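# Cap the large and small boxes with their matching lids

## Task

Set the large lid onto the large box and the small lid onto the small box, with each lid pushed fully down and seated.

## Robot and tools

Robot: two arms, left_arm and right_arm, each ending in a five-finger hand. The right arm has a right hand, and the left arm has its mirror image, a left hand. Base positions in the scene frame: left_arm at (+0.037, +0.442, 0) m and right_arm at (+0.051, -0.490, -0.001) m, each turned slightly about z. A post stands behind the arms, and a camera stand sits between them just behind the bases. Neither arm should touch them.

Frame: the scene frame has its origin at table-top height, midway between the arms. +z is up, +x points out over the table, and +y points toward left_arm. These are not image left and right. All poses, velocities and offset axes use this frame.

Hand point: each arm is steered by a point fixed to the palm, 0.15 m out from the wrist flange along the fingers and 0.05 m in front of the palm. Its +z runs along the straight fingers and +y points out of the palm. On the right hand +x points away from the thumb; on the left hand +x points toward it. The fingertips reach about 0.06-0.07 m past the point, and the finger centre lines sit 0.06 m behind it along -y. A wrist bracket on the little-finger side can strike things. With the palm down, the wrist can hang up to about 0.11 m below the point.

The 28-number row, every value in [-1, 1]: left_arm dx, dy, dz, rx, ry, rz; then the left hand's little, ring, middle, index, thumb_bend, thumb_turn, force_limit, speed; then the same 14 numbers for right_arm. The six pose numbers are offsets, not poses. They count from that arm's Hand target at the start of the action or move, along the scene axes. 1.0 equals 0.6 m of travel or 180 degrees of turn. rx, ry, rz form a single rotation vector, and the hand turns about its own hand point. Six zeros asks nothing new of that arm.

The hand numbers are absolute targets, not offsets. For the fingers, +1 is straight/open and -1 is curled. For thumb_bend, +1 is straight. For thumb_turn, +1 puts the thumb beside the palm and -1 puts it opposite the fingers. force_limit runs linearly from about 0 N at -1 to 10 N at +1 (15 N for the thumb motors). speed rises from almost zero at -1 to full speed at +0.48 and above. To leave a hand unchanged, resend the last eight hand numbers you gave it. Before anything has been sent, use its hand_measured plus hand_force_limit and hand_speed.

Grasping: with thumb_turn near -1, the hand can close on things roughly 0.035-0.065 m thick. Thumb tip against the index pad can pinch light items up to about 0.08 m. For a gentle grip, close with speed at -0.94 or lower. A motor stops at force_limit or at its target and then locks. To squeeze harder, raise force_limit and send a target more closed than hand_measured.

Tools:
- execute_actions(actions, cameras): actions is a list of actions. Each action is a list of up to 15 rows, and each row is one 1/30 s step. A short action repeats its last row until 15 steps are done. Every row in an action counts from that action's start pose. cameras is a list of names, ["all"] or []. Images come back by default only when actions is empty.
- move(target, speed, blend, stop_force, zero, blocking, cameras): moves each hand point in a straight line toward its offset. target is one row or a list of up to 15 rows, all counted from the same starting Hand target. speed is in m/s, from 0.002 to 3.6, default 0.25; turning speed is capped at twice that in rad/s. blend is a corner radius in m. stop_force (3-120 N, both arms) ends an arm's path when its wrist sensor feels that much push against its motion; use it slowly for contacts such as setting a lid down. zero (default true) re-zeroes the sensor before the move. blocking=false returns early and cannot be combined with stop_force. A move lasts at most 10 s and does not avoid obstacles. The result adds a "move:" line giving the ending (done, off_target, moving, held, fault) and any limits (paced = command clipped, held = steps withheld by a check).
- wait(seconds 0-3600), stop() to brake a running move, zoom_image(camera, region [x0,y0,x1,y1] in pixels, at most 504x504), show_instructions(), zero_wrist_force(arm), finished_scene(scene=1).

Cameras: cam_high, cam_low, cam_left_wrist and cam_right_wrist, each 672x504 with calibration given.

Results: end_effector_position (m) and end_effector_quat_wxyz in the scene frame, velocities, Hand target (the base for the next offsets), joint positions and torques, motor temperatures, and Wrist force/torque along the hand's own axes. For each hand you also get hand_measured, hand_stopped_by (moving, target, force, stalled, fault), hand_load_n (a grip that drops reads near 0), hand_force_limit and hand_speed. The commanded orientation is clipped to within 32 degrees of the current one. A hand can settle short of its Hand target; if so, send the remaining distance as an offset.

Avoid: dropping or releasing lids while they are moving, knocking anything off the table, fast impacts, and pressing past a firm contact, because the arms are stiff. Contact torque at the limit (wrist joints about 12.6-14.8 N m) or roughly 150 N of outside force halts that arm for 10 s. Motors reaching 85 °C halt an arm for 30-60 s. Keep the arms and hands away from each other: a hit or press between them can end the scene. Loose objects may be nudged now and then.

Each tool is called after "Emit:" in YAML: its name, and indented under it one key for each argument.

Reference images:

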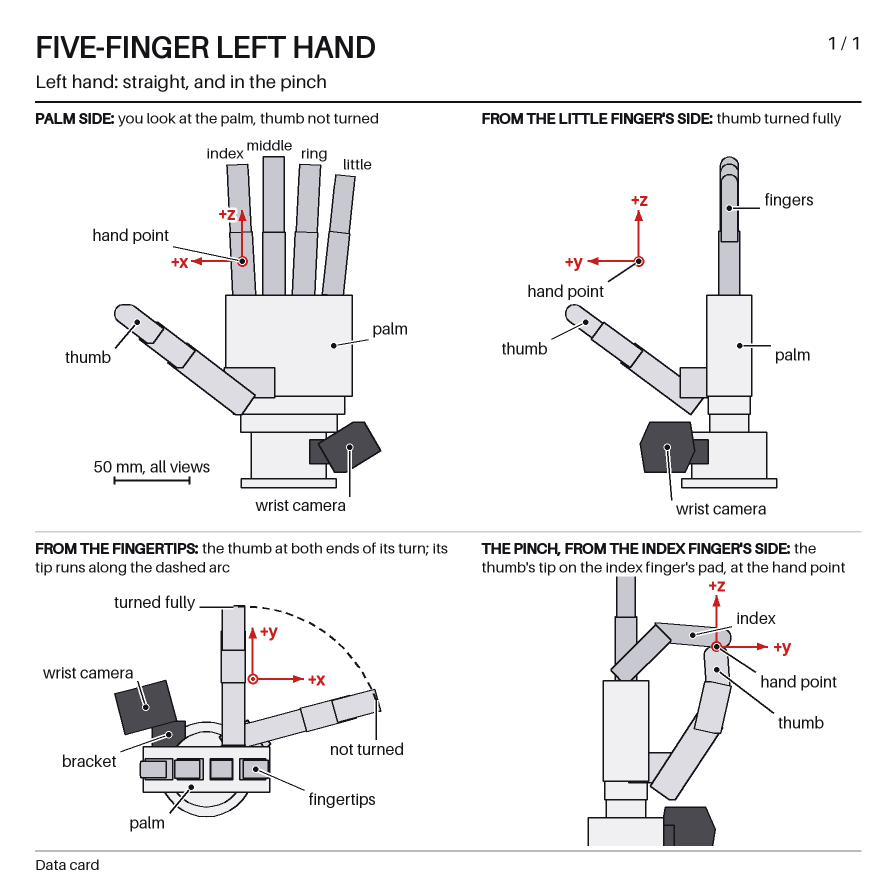

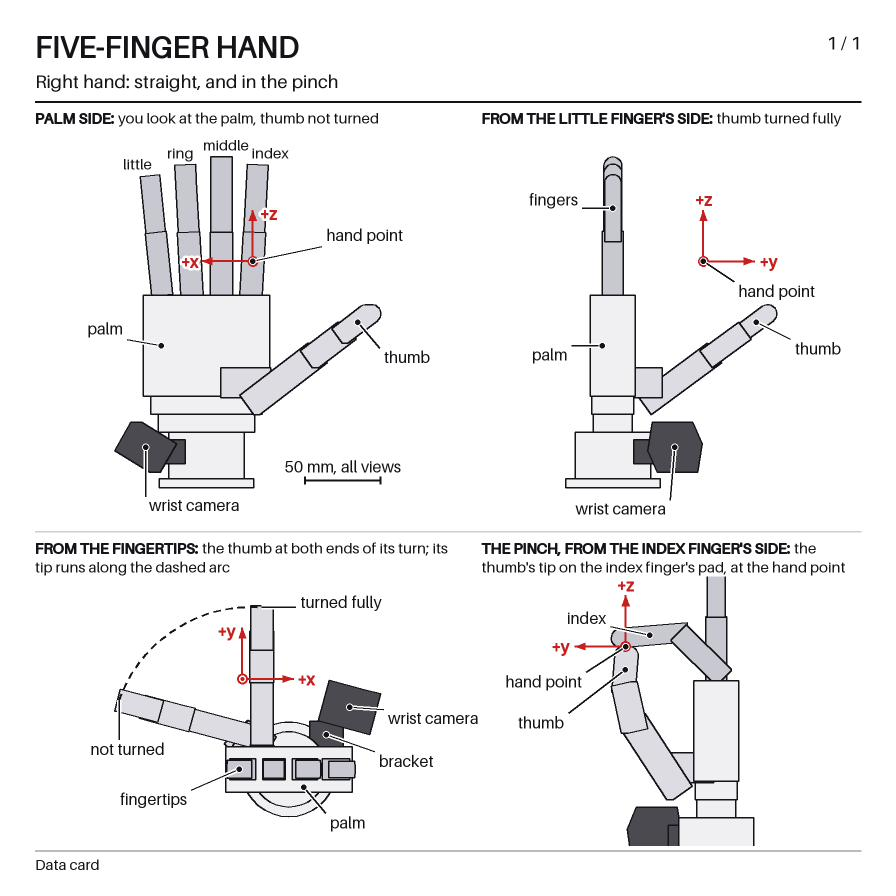

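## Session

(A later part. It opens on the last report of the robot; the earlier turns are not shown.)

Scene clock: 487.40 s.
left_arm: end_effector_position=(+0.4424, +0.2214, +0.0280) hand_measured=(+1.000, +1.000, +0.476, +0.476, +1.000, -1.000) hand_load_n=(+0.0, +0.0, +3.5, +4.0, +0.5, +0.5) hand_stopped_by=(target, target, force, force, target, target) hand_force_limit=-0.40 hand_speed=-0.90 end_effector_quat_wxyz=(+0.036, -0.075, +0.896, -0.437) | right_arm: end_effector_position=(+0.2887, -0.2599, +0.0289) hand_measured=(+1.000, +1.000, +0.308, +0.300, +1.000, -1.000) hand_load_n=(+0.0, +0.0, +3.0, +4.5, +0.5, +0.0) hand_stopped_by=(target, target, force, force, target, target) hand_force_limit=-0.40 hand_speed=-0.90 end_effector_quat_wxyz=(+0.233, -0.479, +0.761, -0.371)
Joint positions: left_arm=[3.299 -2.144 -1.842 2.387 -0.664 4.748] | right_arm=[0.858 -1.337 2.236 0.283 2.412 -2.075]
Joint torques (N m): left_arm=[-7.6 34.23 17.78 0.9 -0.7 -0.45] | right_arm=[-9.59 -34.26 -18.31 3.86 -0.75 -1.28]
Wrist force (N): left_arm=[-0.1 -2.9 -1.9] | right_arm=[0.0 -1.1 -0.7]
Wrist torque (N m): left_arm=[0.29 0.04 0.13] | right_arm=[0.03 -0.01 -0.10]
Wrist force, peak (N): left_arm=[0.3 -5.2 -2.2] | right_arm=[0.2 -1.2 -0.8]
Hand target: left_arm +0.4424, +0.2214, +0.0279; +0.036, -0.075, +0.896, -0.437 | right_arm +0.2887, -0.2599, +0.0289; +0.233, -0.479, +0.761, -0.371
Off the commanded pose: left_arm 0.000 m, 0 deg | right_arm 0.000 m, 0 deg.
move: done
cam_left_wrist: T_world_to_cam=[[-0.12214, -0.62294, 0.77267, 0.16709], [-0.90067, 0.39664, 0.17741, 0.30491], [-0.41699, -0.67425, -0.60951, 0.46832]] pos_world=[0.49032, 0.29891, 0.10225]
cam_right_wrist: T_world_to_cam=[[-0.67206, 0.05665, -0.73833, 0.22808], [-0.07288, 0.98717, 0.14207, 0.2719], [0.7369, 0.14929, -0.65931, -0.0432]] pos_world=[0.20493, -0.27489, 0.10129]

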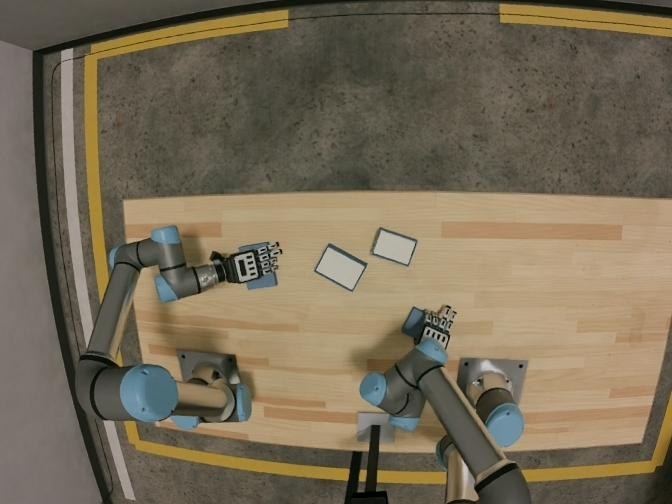

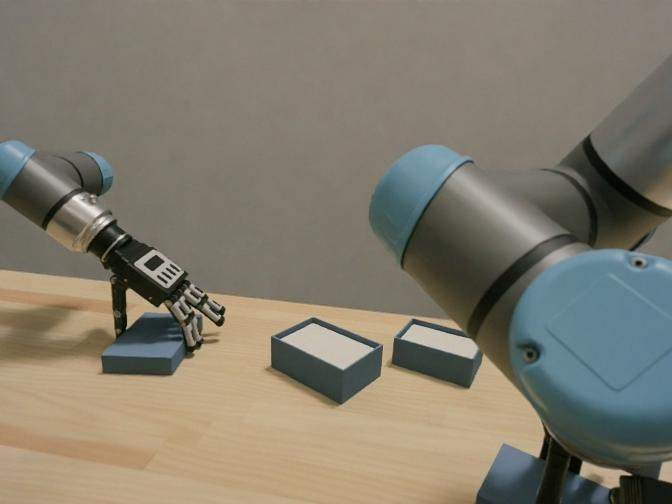

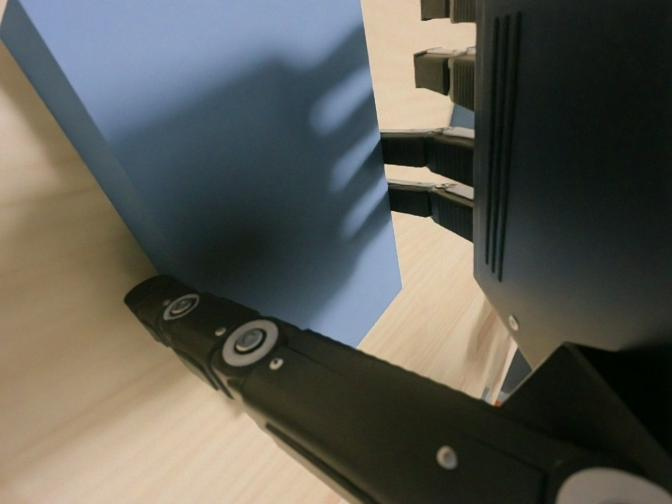

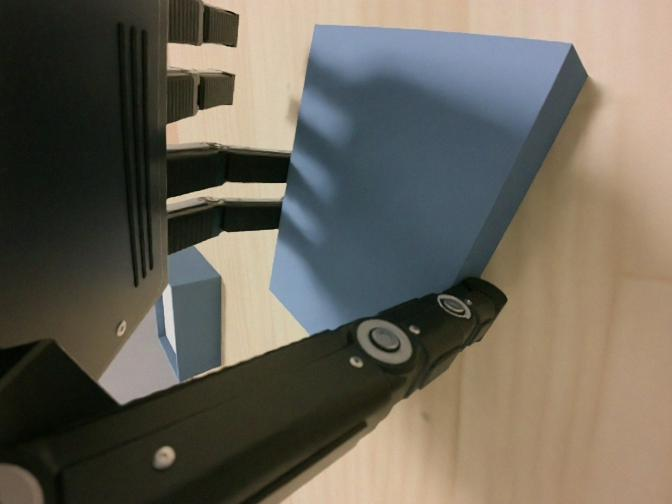

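Emit:
move:
  target: [0,0,0.0833,0,0,0,1,1,0.0,0.0,1,-1,-0.4,-0.9,0,0,0.0833,0,0,0,1,1,0.0,0.0,1,-1,-0.4,-0.9]
  speed: 0.04
  cameras: ["all"]

Scene clock: 493.40 s.
left_arm: end_effector_position=(+0.4424, +0.2214, +0.0780) hand_measured=(+1.000, +1.000, +0.476, +0.476, +1.000, -1.000) hand_load_n=(+0.0, +0.0, +3.0, +3.5, +0.5, +0.0) hand_stopped_by=(target, target, force, force, target, target) hand_force_limit=-0.40 hand_speed=-0.90 end_effector_quat_wxyz=(+0.036, -0.075, +0.896, -0.437) | right_arm: end_effector_position=(+0.2888, -0.2599, +0.0790) hand_measured=(+1.000, +1.000, +0.308, +0.300, +1.000, -1.000) hand_load_n=(+0.0, +0.0, +3.0, +4.5, +0.5, +0.0) hand_stopped_by=(target, target, force, force, target, target) hand_force_limit=-0.40 hand_speed=-0.90 end_effector_quat_wxyz=(+0.233, -0.479, +0.761, -0.371)
Joint positions: left_arm=[3.299 -2.058 -1.814 2.273 -0.664 4.748] | right_arm=[0.858 -1.445 2.186 0.439 2.412 -2.075]
Joint torques (N m): left_arm=[-7.3 21.96 5.18 1.05 2.59 1.27] | right_arm=[-3.99 -10.06 -5.56 -0.51 -1.46 1.91]
Wrist force (N): left_arm=[-0.4 2.3 -0.4] | right_arm=[0.5 0.9 -0.5]
Wrist torque (N m): left_arm=[0.34 0.10 0.00] | right_arm=[0.14 -0.06 -0.08]
Wrist force, peak (N): left_arm=[-0.1 -3.2 -2.0] | right_arm=[0.3 -1.1 -0.8]
Hand target: left_arm +0.4424, +0.2214, +0.0779; +0.036, -0.075, +0.896, -0.437 | right_arm +0.2887, -0.2599, +0.0789; +0.233, -0.479, +0.761, -0.371
Off the commanded pose: left_arm 0.000 m, 0 deg | right_arm 0.000 m, 0 deg.
move: done
cam_left_wrist: T_world_to_cam=[[-0.1223, -0.62295, 0.77264, 0.12848], [-0.9007, 0.39666, 0.17724, 0.29615], [-0.41688, -0.67424, -0.6096, 0.49886]] pos_world=[0.49042, 0.29891, 0.15235]
cam_right_wrist: T_world_to_cam=[[-0.67192, 0.05682, -0.73844, 0.26517], [-0.07287, 0.98714, 0.14226, 0.26476], [0.73703, 0.14939, -0.65914, -0.01026]] pos_world=[0.20503, -0.27489, 0.15139]

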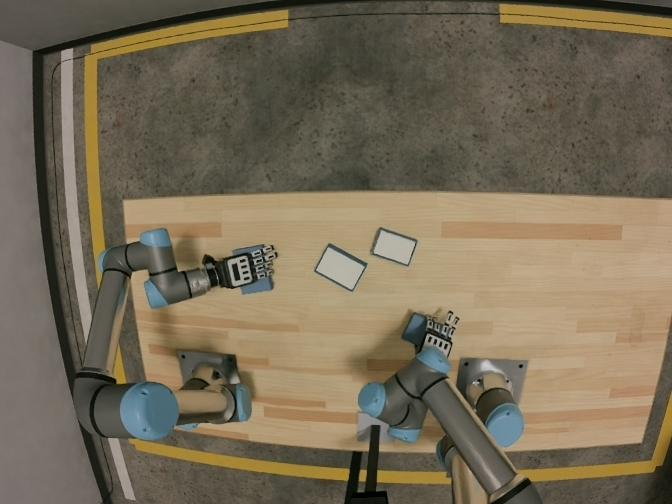

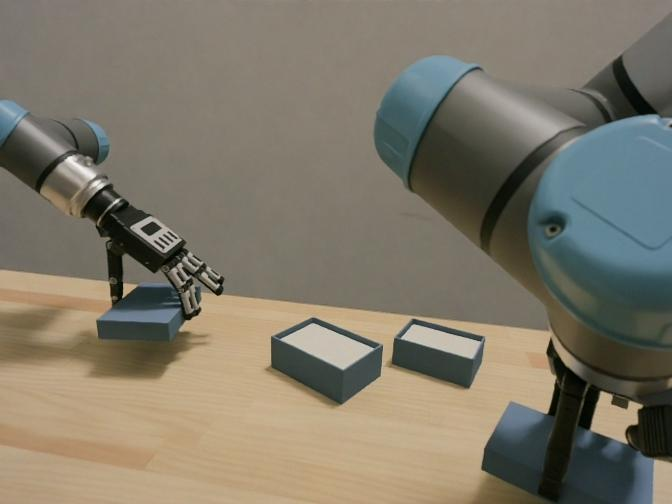

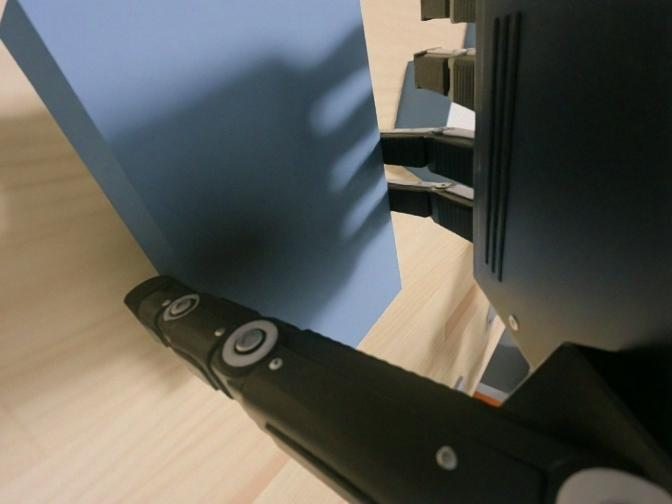

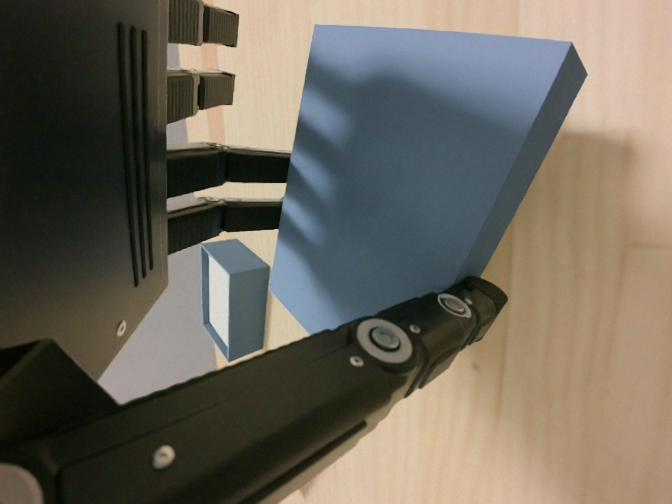

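Emit:
zoom_image:
  camera: "cam_low"
  region: [80, 260, 230, 360]

Emit:
zoom_image:
  camera: "cam_low"
  region: [260, 310, 390, 410]

Emit:
zoom_image:
  camera: "cam_low"
  region: [380, 310, 500, 400]

Emit:
zoom_image:
  camera: "cam_high"
  region: [300, 220, 430, 300]

Scaled by 3.360.

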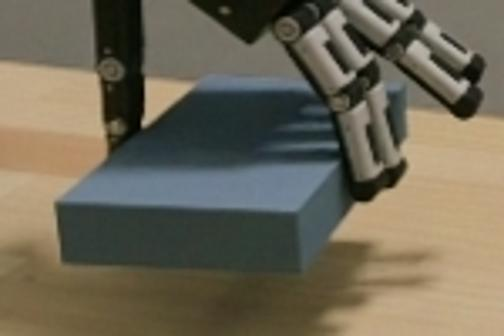

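Scaled by 3.877.

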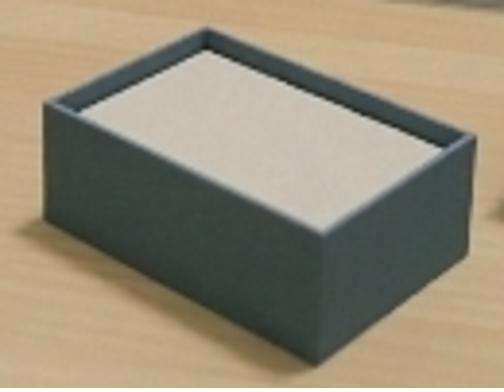

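Scaled by 4.200.

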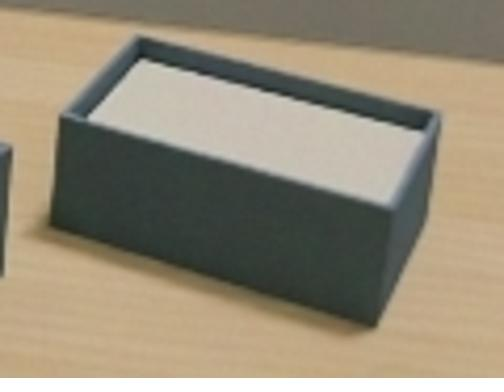

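Scaled by 3.877.

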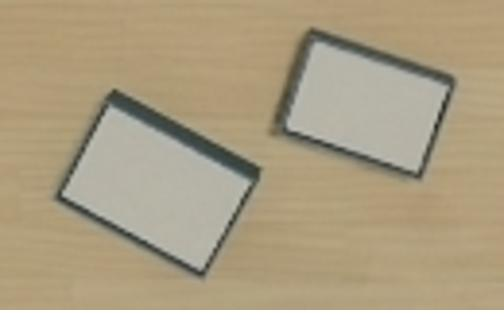

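Emit:
move:
  target:
    - [0,0,0.07,0,0,0,1,1,0.0,0.0,1,-1,-0.4,-0.9,0,0,0,0,0,0,1,1,0.0,0.0,1,-1,-0.4,-0.9]
    - [0.0153,-0.4303,0.07,0,0,0.2956,1,1,0.0,0.0,1,-1,-0.4,-0.9,0,0,0,0,0,0,1,1,0.0,0.0,1,-1,-0.4,-0.9]
    - [0.0153,-0.4303,0.035,0,0,0.2956,1,1,0.0,0.0,1,-1,-0.4,-0.9,0,0,0,0,0,0,1,1,0.0,0.0,1,-1,-0.4,-0.9]
  speed: 0.1
  blend: [0.02,0.01,0]
  cameras: ["all"]

Scene clock: 579.10 s.
left_arm: end_effector_position=(+0.4515, -0.0367, +0.0988) hand_measured=(+1.000, +1.000, +0.476, +0.476, +1.000, -1.000) hand_load_n=(+0.0, +0.0, +3.0, +4.0, +0.5, +0.5) hand_stopped_by=(target, target, force, force, target, target) hand_force_limit=-0.40 hand_speed=-0.90 end_effector_quat_wxyz=(+0.228, -0.468, +0.767, -0.374) | right_arm: end_effector_position=(+0.2887, -0.2599, +0.0789) hand_measured=(+1.000, +1.000, +0.308, +0.300, +1.000, -1.000) hand_load_n=(+0.0, +0.0, +3.0, +4.5, +0.5, +0.0) hand_stopped_by=(target, target, force, force, target, target) hand_force_limit=-0.40 hand_speed=-0.90 end_effector_quat_wxyz=(+0.233, -0.479, +0.761, -0.371)
Joint positions: left_arm=[2.473 -1.973 -1.632 2.935 -1.698 3.041] | right_arm=[0.858 -1.444 2.186 0.439 2.412 -2.075]
Joint torques (N m): left_arm=[9.39 46.43 23.65 -0.33 -0.1 0.17] | right_arm=[9 -9.94 -6.97 -0.29 -1.68 0.35]
Wrist force (N): left_arm=[-0.4 2.0 0.3] | right_arm=[0.5 0.8 -0.6]
Wrist torque (N m): left_arm=[0.29 0.14 0.16] | right_arm=[0.13 -0.06 -0.08]
Wrist force, peak (N): left_arm=[-0.3 3.7 -0.8] | right_arm=[0.6 1.1 -0.6]
Hand target: left_arm +0.4515, -0.0367, +0.0989; +0.228, -0.468, +0.767, -0.374 | right_arm +0.2887, -0.2599, +0.0789; +0.233, -0.479, +0.761, -0.371
Off the commanded pose: left_arm 0.000 m, 0 deg | right_arm 0.000 m, 0 deg.
move: done
cam_left_wrist: T_world_to_cam=[[0.42582, -0.4711, 0.77249, -0.28918], [-0.85707, -0.48367, 0.17749, 0.35092], [0.29001, -0.73765, -0.60972, 0.01975]] pos_world=[0.41818, 0.04806, 0.17315]
cam_right_wrist: T_world_to_cam=[[-0.67206, 0.05665, -0.73833, 0.265], [-0.07288, 0.98717, 0.14207, 0.2648], [0.7369, 0.14929, -0.65931, -0.01023]] pos_world=[0.20493, -0.27489, 0.15129]

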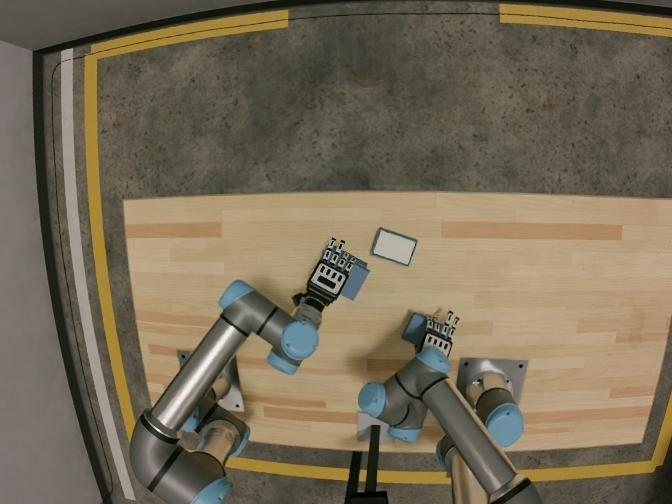

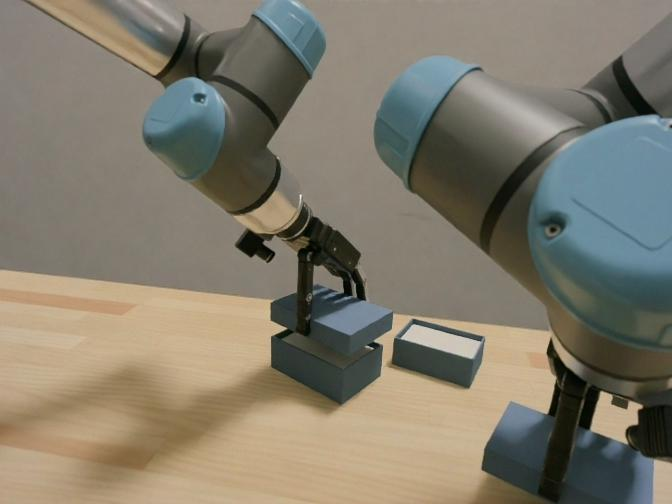

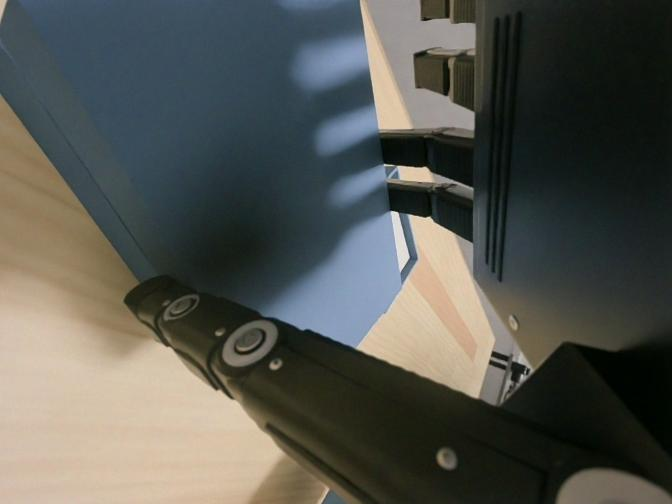

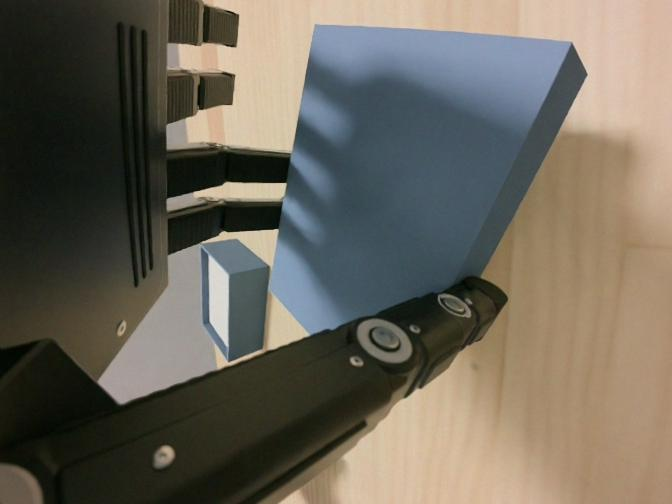

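Emit:
zoom_image:
  camera: "cam_low"
  region: [255, 270, 405, 415]

Emit:
zoom_image:
  camera: "cam_high"
  region: [290, 220, 400, 320]

Emit:
zoom_image:
  camera: "cam_left_wrist"
  region: [0, 0, 450, 500]

Scaled by 3.360.

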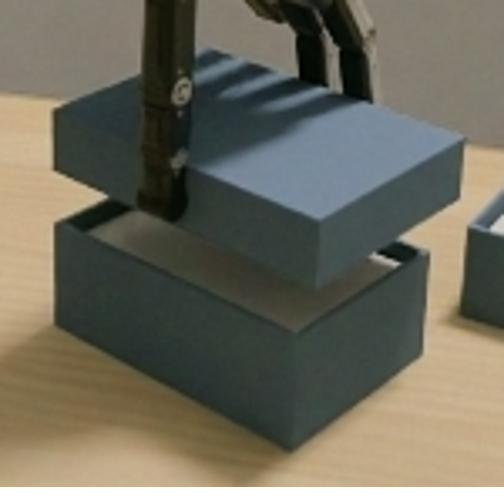

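Scaled by 4.582.

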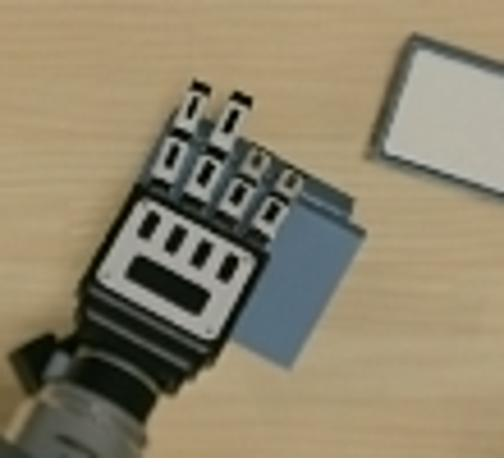

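Scaled by 1.008.

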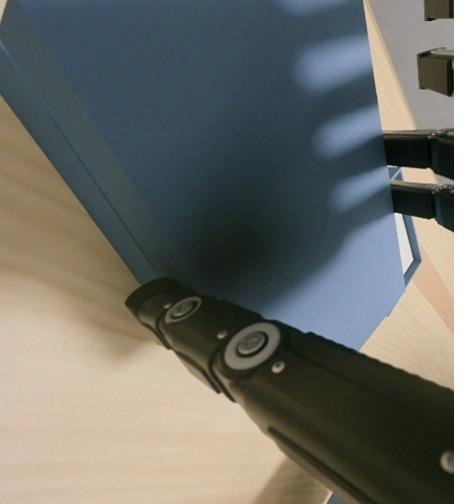

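Emit:
zoom_image:
  camera: "cam_left_wrist"
  region: [0, 0, 200, 300]

Emit:
zoom_image:
  camera: "cam_left_wrist"
  region: [320, 160, 440, 340]

Scaled by 1.680.

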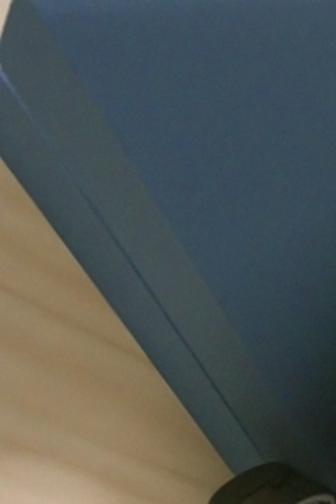

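Scaled by 2.800.

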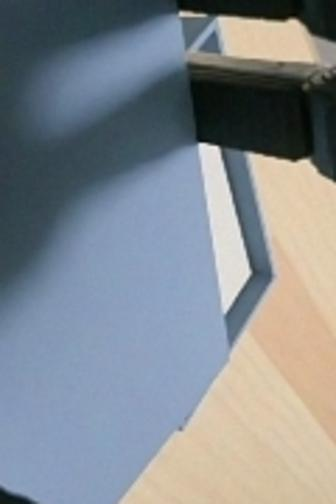

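Emit:
move:
  target:
    - [0.0073,0.0103,0,0,0,0.0028,1,1,0.0,0.0,1,-1,-0.4,-0.9,0,0,0,0,0,0,1,1,0.0,0.0,1,-1,-0.4,-0.9]
    - [0.0073,0.0103,-0.03,0,0,0.0028,1,1,0.0,0.0,1,-1,-0.4,-0.9,0,0,0,0,0,0,1,1,0.0,0.0,1,-1,-0.4,-0.9]
  speed: 0.04
  stop_force: 5
  cameras: ["all"]

Emit:
zoom_image:
  camera: "cam_low"
  region: [255, 290, 405, 415]

Emit:
zoom_image:
  camera: "cam_high"
  region: [290, 220, 400, 320]

Emit:
zoom_image:
  camera: "cam_left_wrist"
  region: [0, 0, 200, 300]

Scene clock: 626.73 s.
left_arm: end_effector_position=(+0.4559, -0.0306, +0.0809) hand_measured=(+1.000, +1.000, +0.476, +0.476, +1.000, -1.000) hand_load_n=(+0.0, +0.0, +3.0, +3.5, +0.5, +0.5) hand_stopped_by=(target, target, force, force, target, target) hand_force_limit=-0.40 hand_speed=-0.90 end_effector_quat_wxyz=(+0.230, -0.471, +0.765, -0.373) | right_arm: end_effector_position=(+0.2887, -0.2599, +0.0789) hand_measured=(+1.000, +1.000, +0.308, +0.300, +1.000, -1.000) hand_load_n=(+0.0, +0.0, +3.0, +4.0, +0.5, +0.0) hand_stopped_by=(target, target, force, force, target, target) hand_force_limit=-0.40 hand_speed=-0.90 end_effector_quat_wxyz=(+0.233, -0.479, +0.761, -0.371)
Joint positions: left_arm=[2.487 -1.989 -1.661 2.98 -1.694 3.044] | right_arm=[0.858 -1.444 2.186 0.439 2.412 -2.075]
Joint torques (N m): left_arm=[-9.63 46.54 26.18 -1.44 -0.73 -0.99] | right_arm=[8.13 -9.47 -6.46 -0.14 -1.73 -0.81]
Wrist force (N): left_arm=[-0.2 2.2 0.5] | right_arm=[0.5 0.8 -0.4]
Wrist torque (N m): left_arm=[0.31 0.12 0.17] | right_arm=[0.13 -0.06 -0.08]
Wrist force, peak (N): left_arm=[-0.4 2.4 0.6] | right_arm=[0.6 0.8 -0.7]
Hand target: left_arm +0.4559, -0.0306, +0.0809; +0.230, -0.471, +0.765, -0.373 | right_arm +0.2887, -0.2599, +0.0789; +0.233, -0.479, +0.761, -0.371
Off the commanded pose: left_arm 0.000 m, 0 deg | right_arm 0.000 m, 0 deg.
move: done
cam_left_wrist: T_world_to_cam=[[0.42983, -0.46714, 0.77268, -0.27607], [-0.85276, -0.49126, 0.17738, 0.35871], [0.29673, -0.73515, -0.60951, 0.00912]] pos_world=[0.42185, 0.05396, 0.15525]
cam_right_wrist: T_world_to_cam=[[-0.67206, 0.05665, -0.73833, 0.265], [-0.07288, 0.98717, 0.14207, 0.2648], [0.7369, 0.14929, -0.65931, -0.01023]] pos_world=[0.20493, -0.27489, 0.15129]

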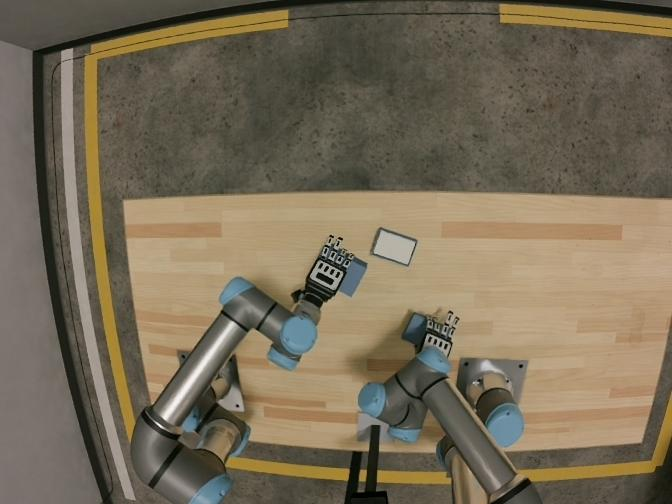

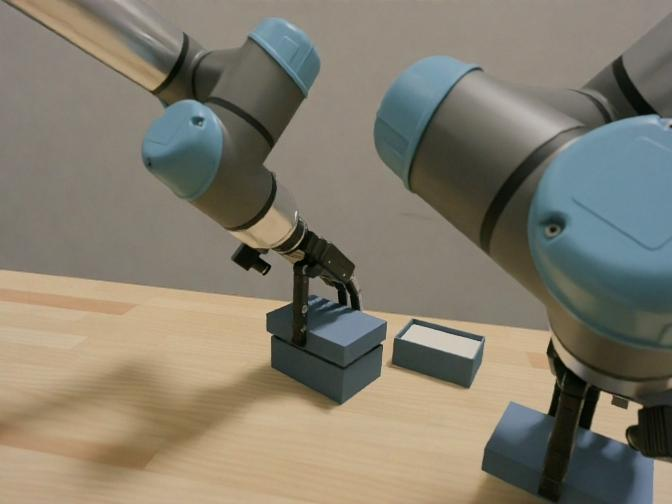

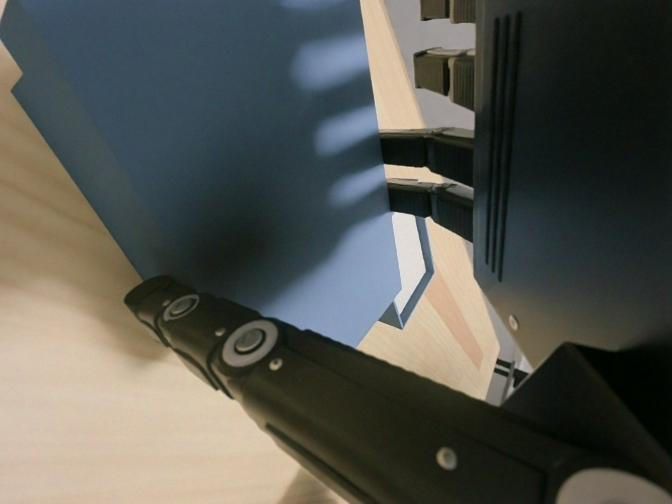

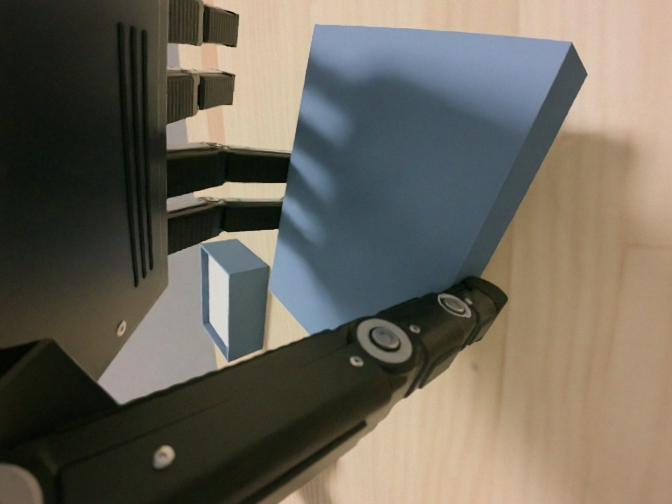

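Scaled by 3.360.

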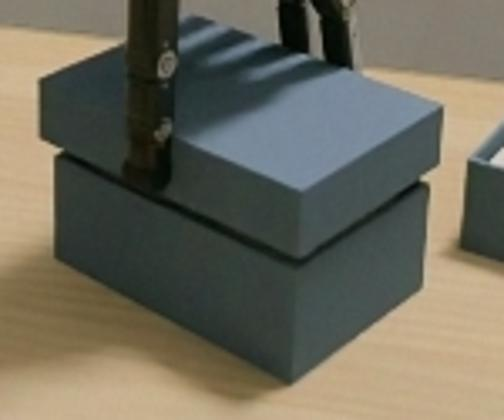

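Scaled by 4.582.

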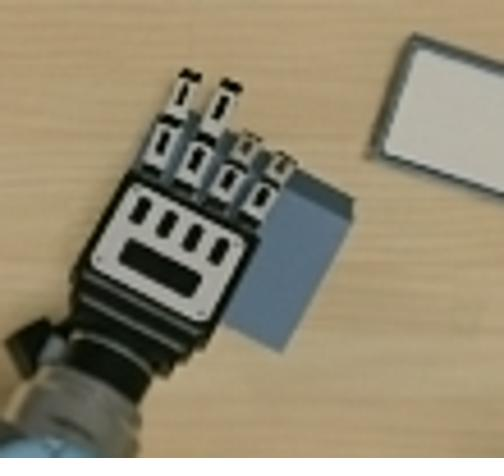

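Scaled by 1.680.

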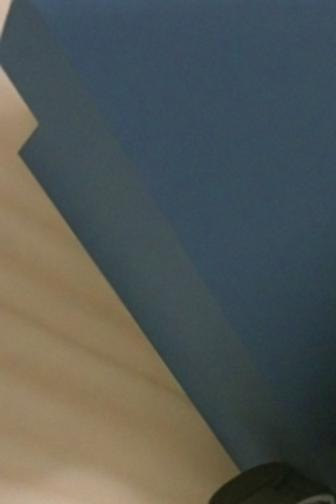

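Emit:
move:
  target: [0,0,-0.0117,0,0,0,1,1,0.0,0.0,1,-1,-0.4,-0.9,0,0,0,0,0,0,1,1,0.0,0.0,1,-1,-0.4,-0.9]
  speed: 0.01
  stop_force: 3
  cameras: ["all"]

Emit:
zoom_image:
  camera: "cam_low"
  region: [255, 290, 405, 415]

Emit:
zoom_image:
  camera: "cam_left_wrist"
  region: [0, 0, 200, 300]

Scene clock: 673.10 s.
left_arm: end_effector_position=(+0.4559, -0.0305, +0.0738) hand_measured=(+1.000, +1.000, +0.476, +0.476, +1.000, -1.000) hand_load_n=(+0.0, +0.0, +3.0, +4.0, +0.5, +0.0) hand_stopped_by=(target, target, force, force, target, target) hand_force_limit=-0.40 hand_speed=-0.90 end_effector_quat_wxyz=(+0.230, -0.471, +0.765, -0.373) | right_arm: end_effector_position=(+0.2887, -0.2599, +0.0789) hand_measured=(+1.000, +1.000, +0.308, +0.300, +1.000, -1.000) hand_load_n=(+0.0, +0.0, +3.0, +4.5, +0.5, +0.0) hand_stopped_by=(target, target, force, force, target, target) hand_force_limit=-0.40 hand_speed=-0.90 end_effector_quat_wxyz=(+0.233, -0.479, +0.761, -0.371)
Joint positions: left_arm=[2.487 -1.997 -1.669 2.996 -1.694 3.044] | right_arm=[0.858 -1.444 2.186 0.439 2.412 -2.075]
Joint torques (N m): left_arm=[-8.68 39.12 23.87 -1.46 0.13 -0.88] | right_arm=[8.18 -10.12 -6.29 0.06 -1.94 -1.2]
Wrist force (N): left_arm=[-0.2 1.9 0.4] | right_arm=[0.4 0.7 -0.3]
Wrist torque (N m): left_arm=[0.26 0.12 0.18] | right_arm=[0.11 -0.05 -0.09]
Wrist force, peak (N): left_arm=[-0.2 2.3 0.6] | right_arm=[0.6 0.9 -0.6]
Hand target: left_arm +0.4559, -0.0306, +0.0739; +0.230, -0.471, +0.765, -0.373 | right_arm +0.2887, -0.2599, +0.0789; +0.233, -0.479, +0.761, -0.371
Off the commanded pose: left_arm 0.000 m, 0 deg | right_arm 0.000 m, 0 deg.
move: done
cam_left_wrist: T_world_to_cam=[[0.42988, -0.46726, 0.77257, -0.27059], [-0.85276, -0.49125, 0.17739, 0.35997], [0.29664, -0.73508, -0.60964, 0.00485]] pos_world=[0.42185, 0.05396, 0.14815]
cam_right_wrist: T_world_to_cam=[[-0.67206, 0.05665, -0.73833, 0.265], [-0.07288, 0.98717, 0.14207, 0.2648], [0.7369, 0.14929, -0.65931, -0.01023]] pos_world=[0.20493, -0.27489, 0.15129]

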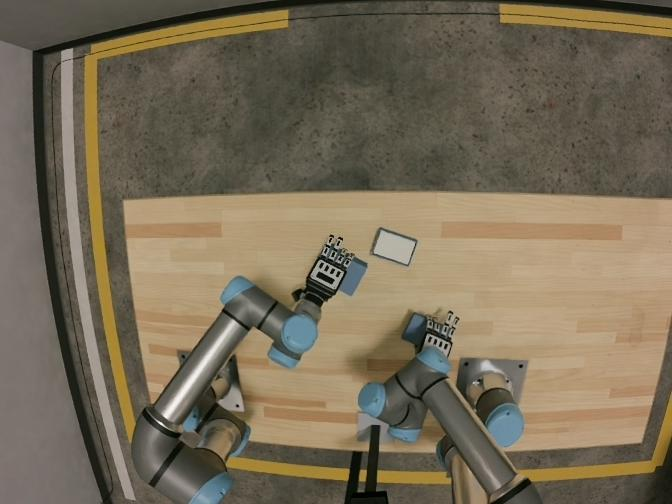

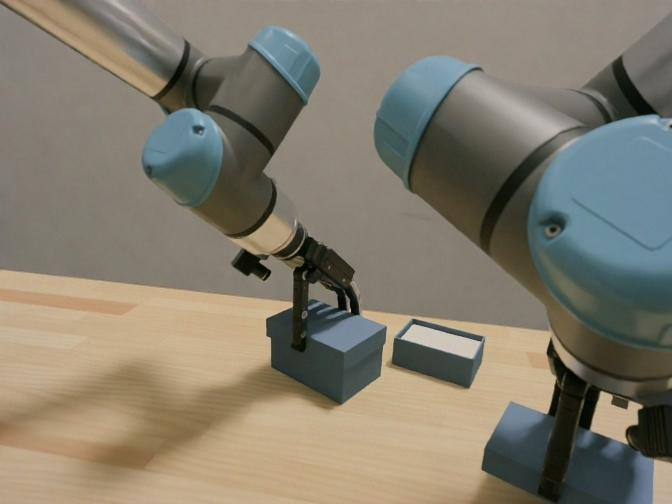

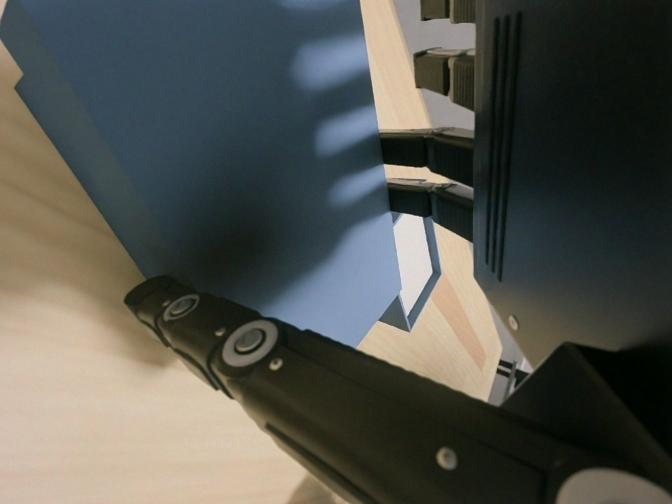

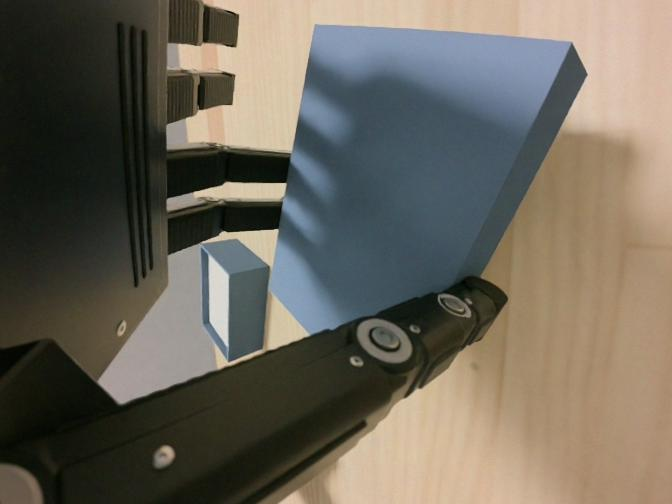

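Scaled by 3.360.

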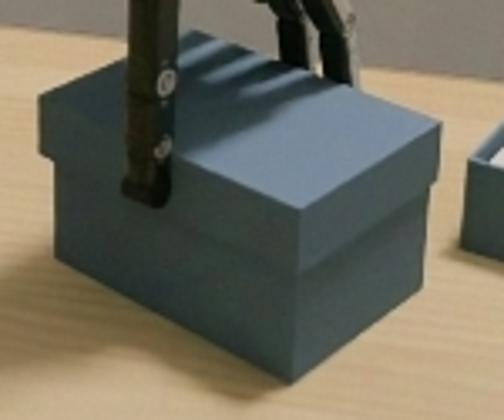

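Scaled by 1.680.

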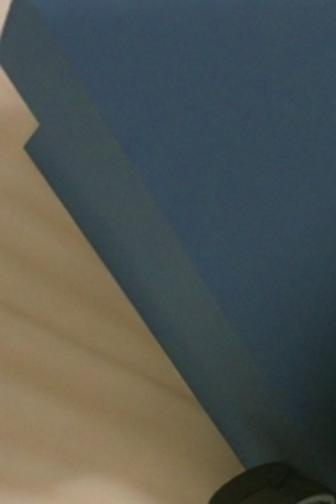

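Emit:
zoom_image:
  camera: "cam_low"
  region: [320, 345, 370, 395]

Emit:
zoom_image:
  camera: "cam_low"
  region: [255, 310, 305, 360]

Emit:
zoom_image:
  camera: "cam_low"
  region: [350, 310, 400, 360]

Emit:
zoom_image:
  camera: "cam_left_wrist"
  region: [0, 30, 80, 110]

Scaled by 10.080.

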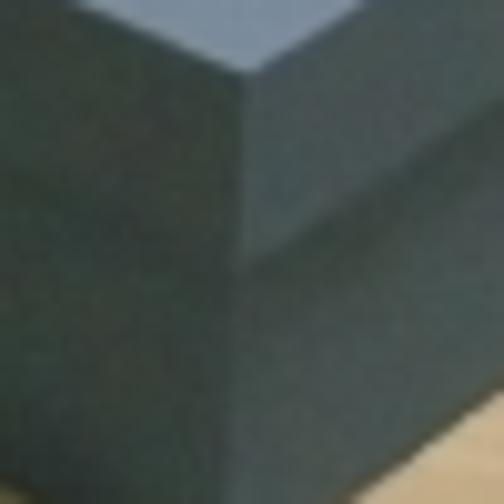

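Scaled by 10.080.

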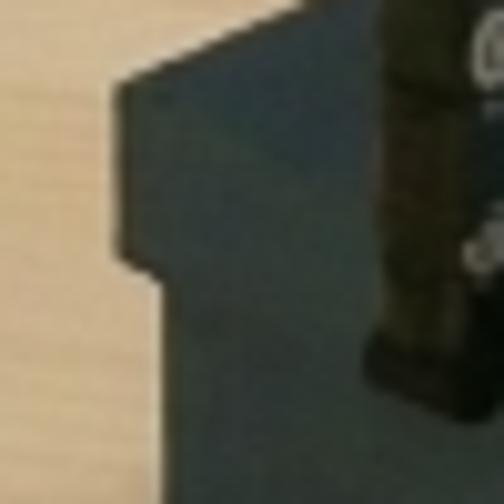

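Scaled by 10.080.

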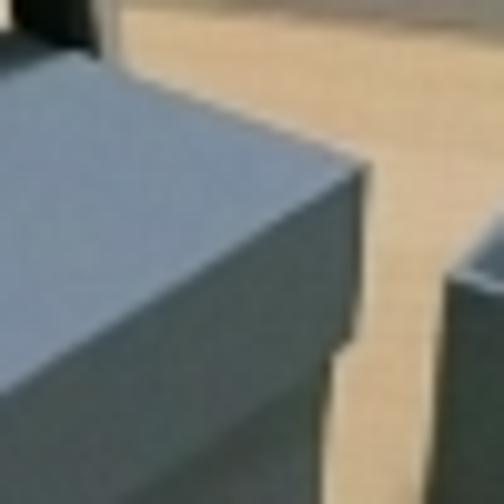

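Scaled by 6.300.

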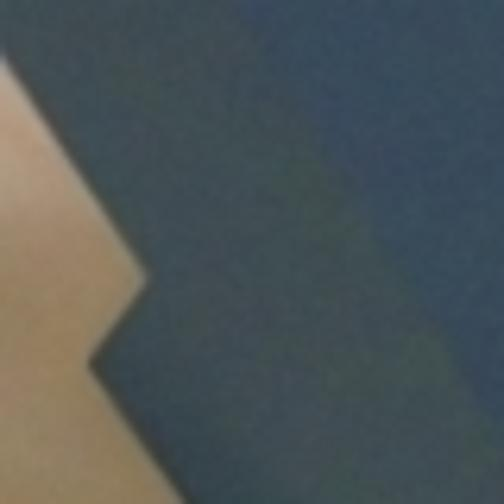

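Emit:
zoom_image:
  camera: "cam_low"
  region: [320, 380, 370, 430]

Emit:
zoom_image:
  camera: "cam_low"
  region: [255, 345, 305, 395]

Emit:
zoom_image:
  camera: "cam_low"
  region: [350, 345, 400, 395]

Scaled by 10.080.

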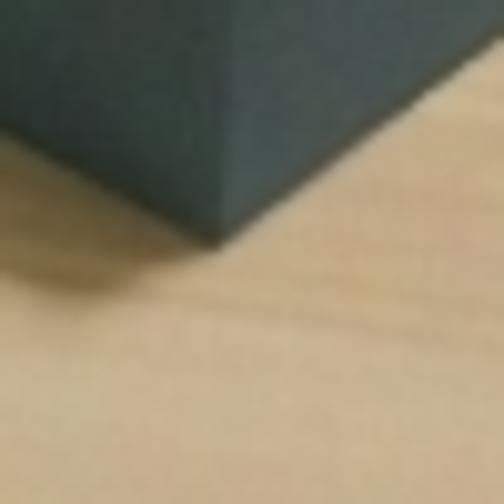

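Scaled by 10.080.

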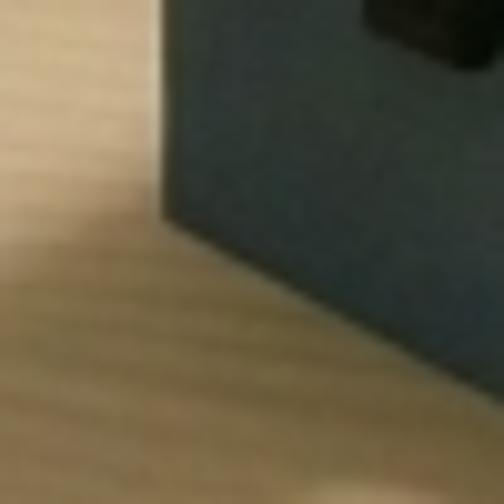

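Scaled by 10.080.

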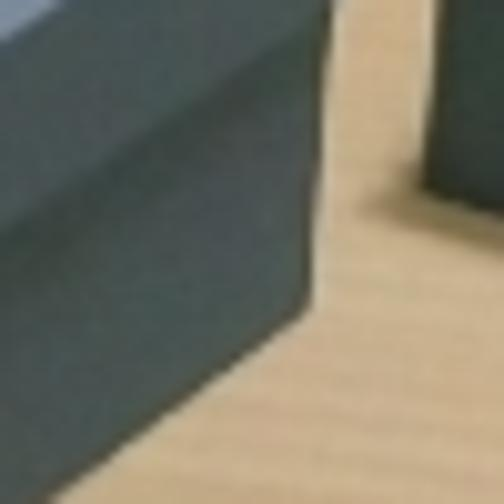

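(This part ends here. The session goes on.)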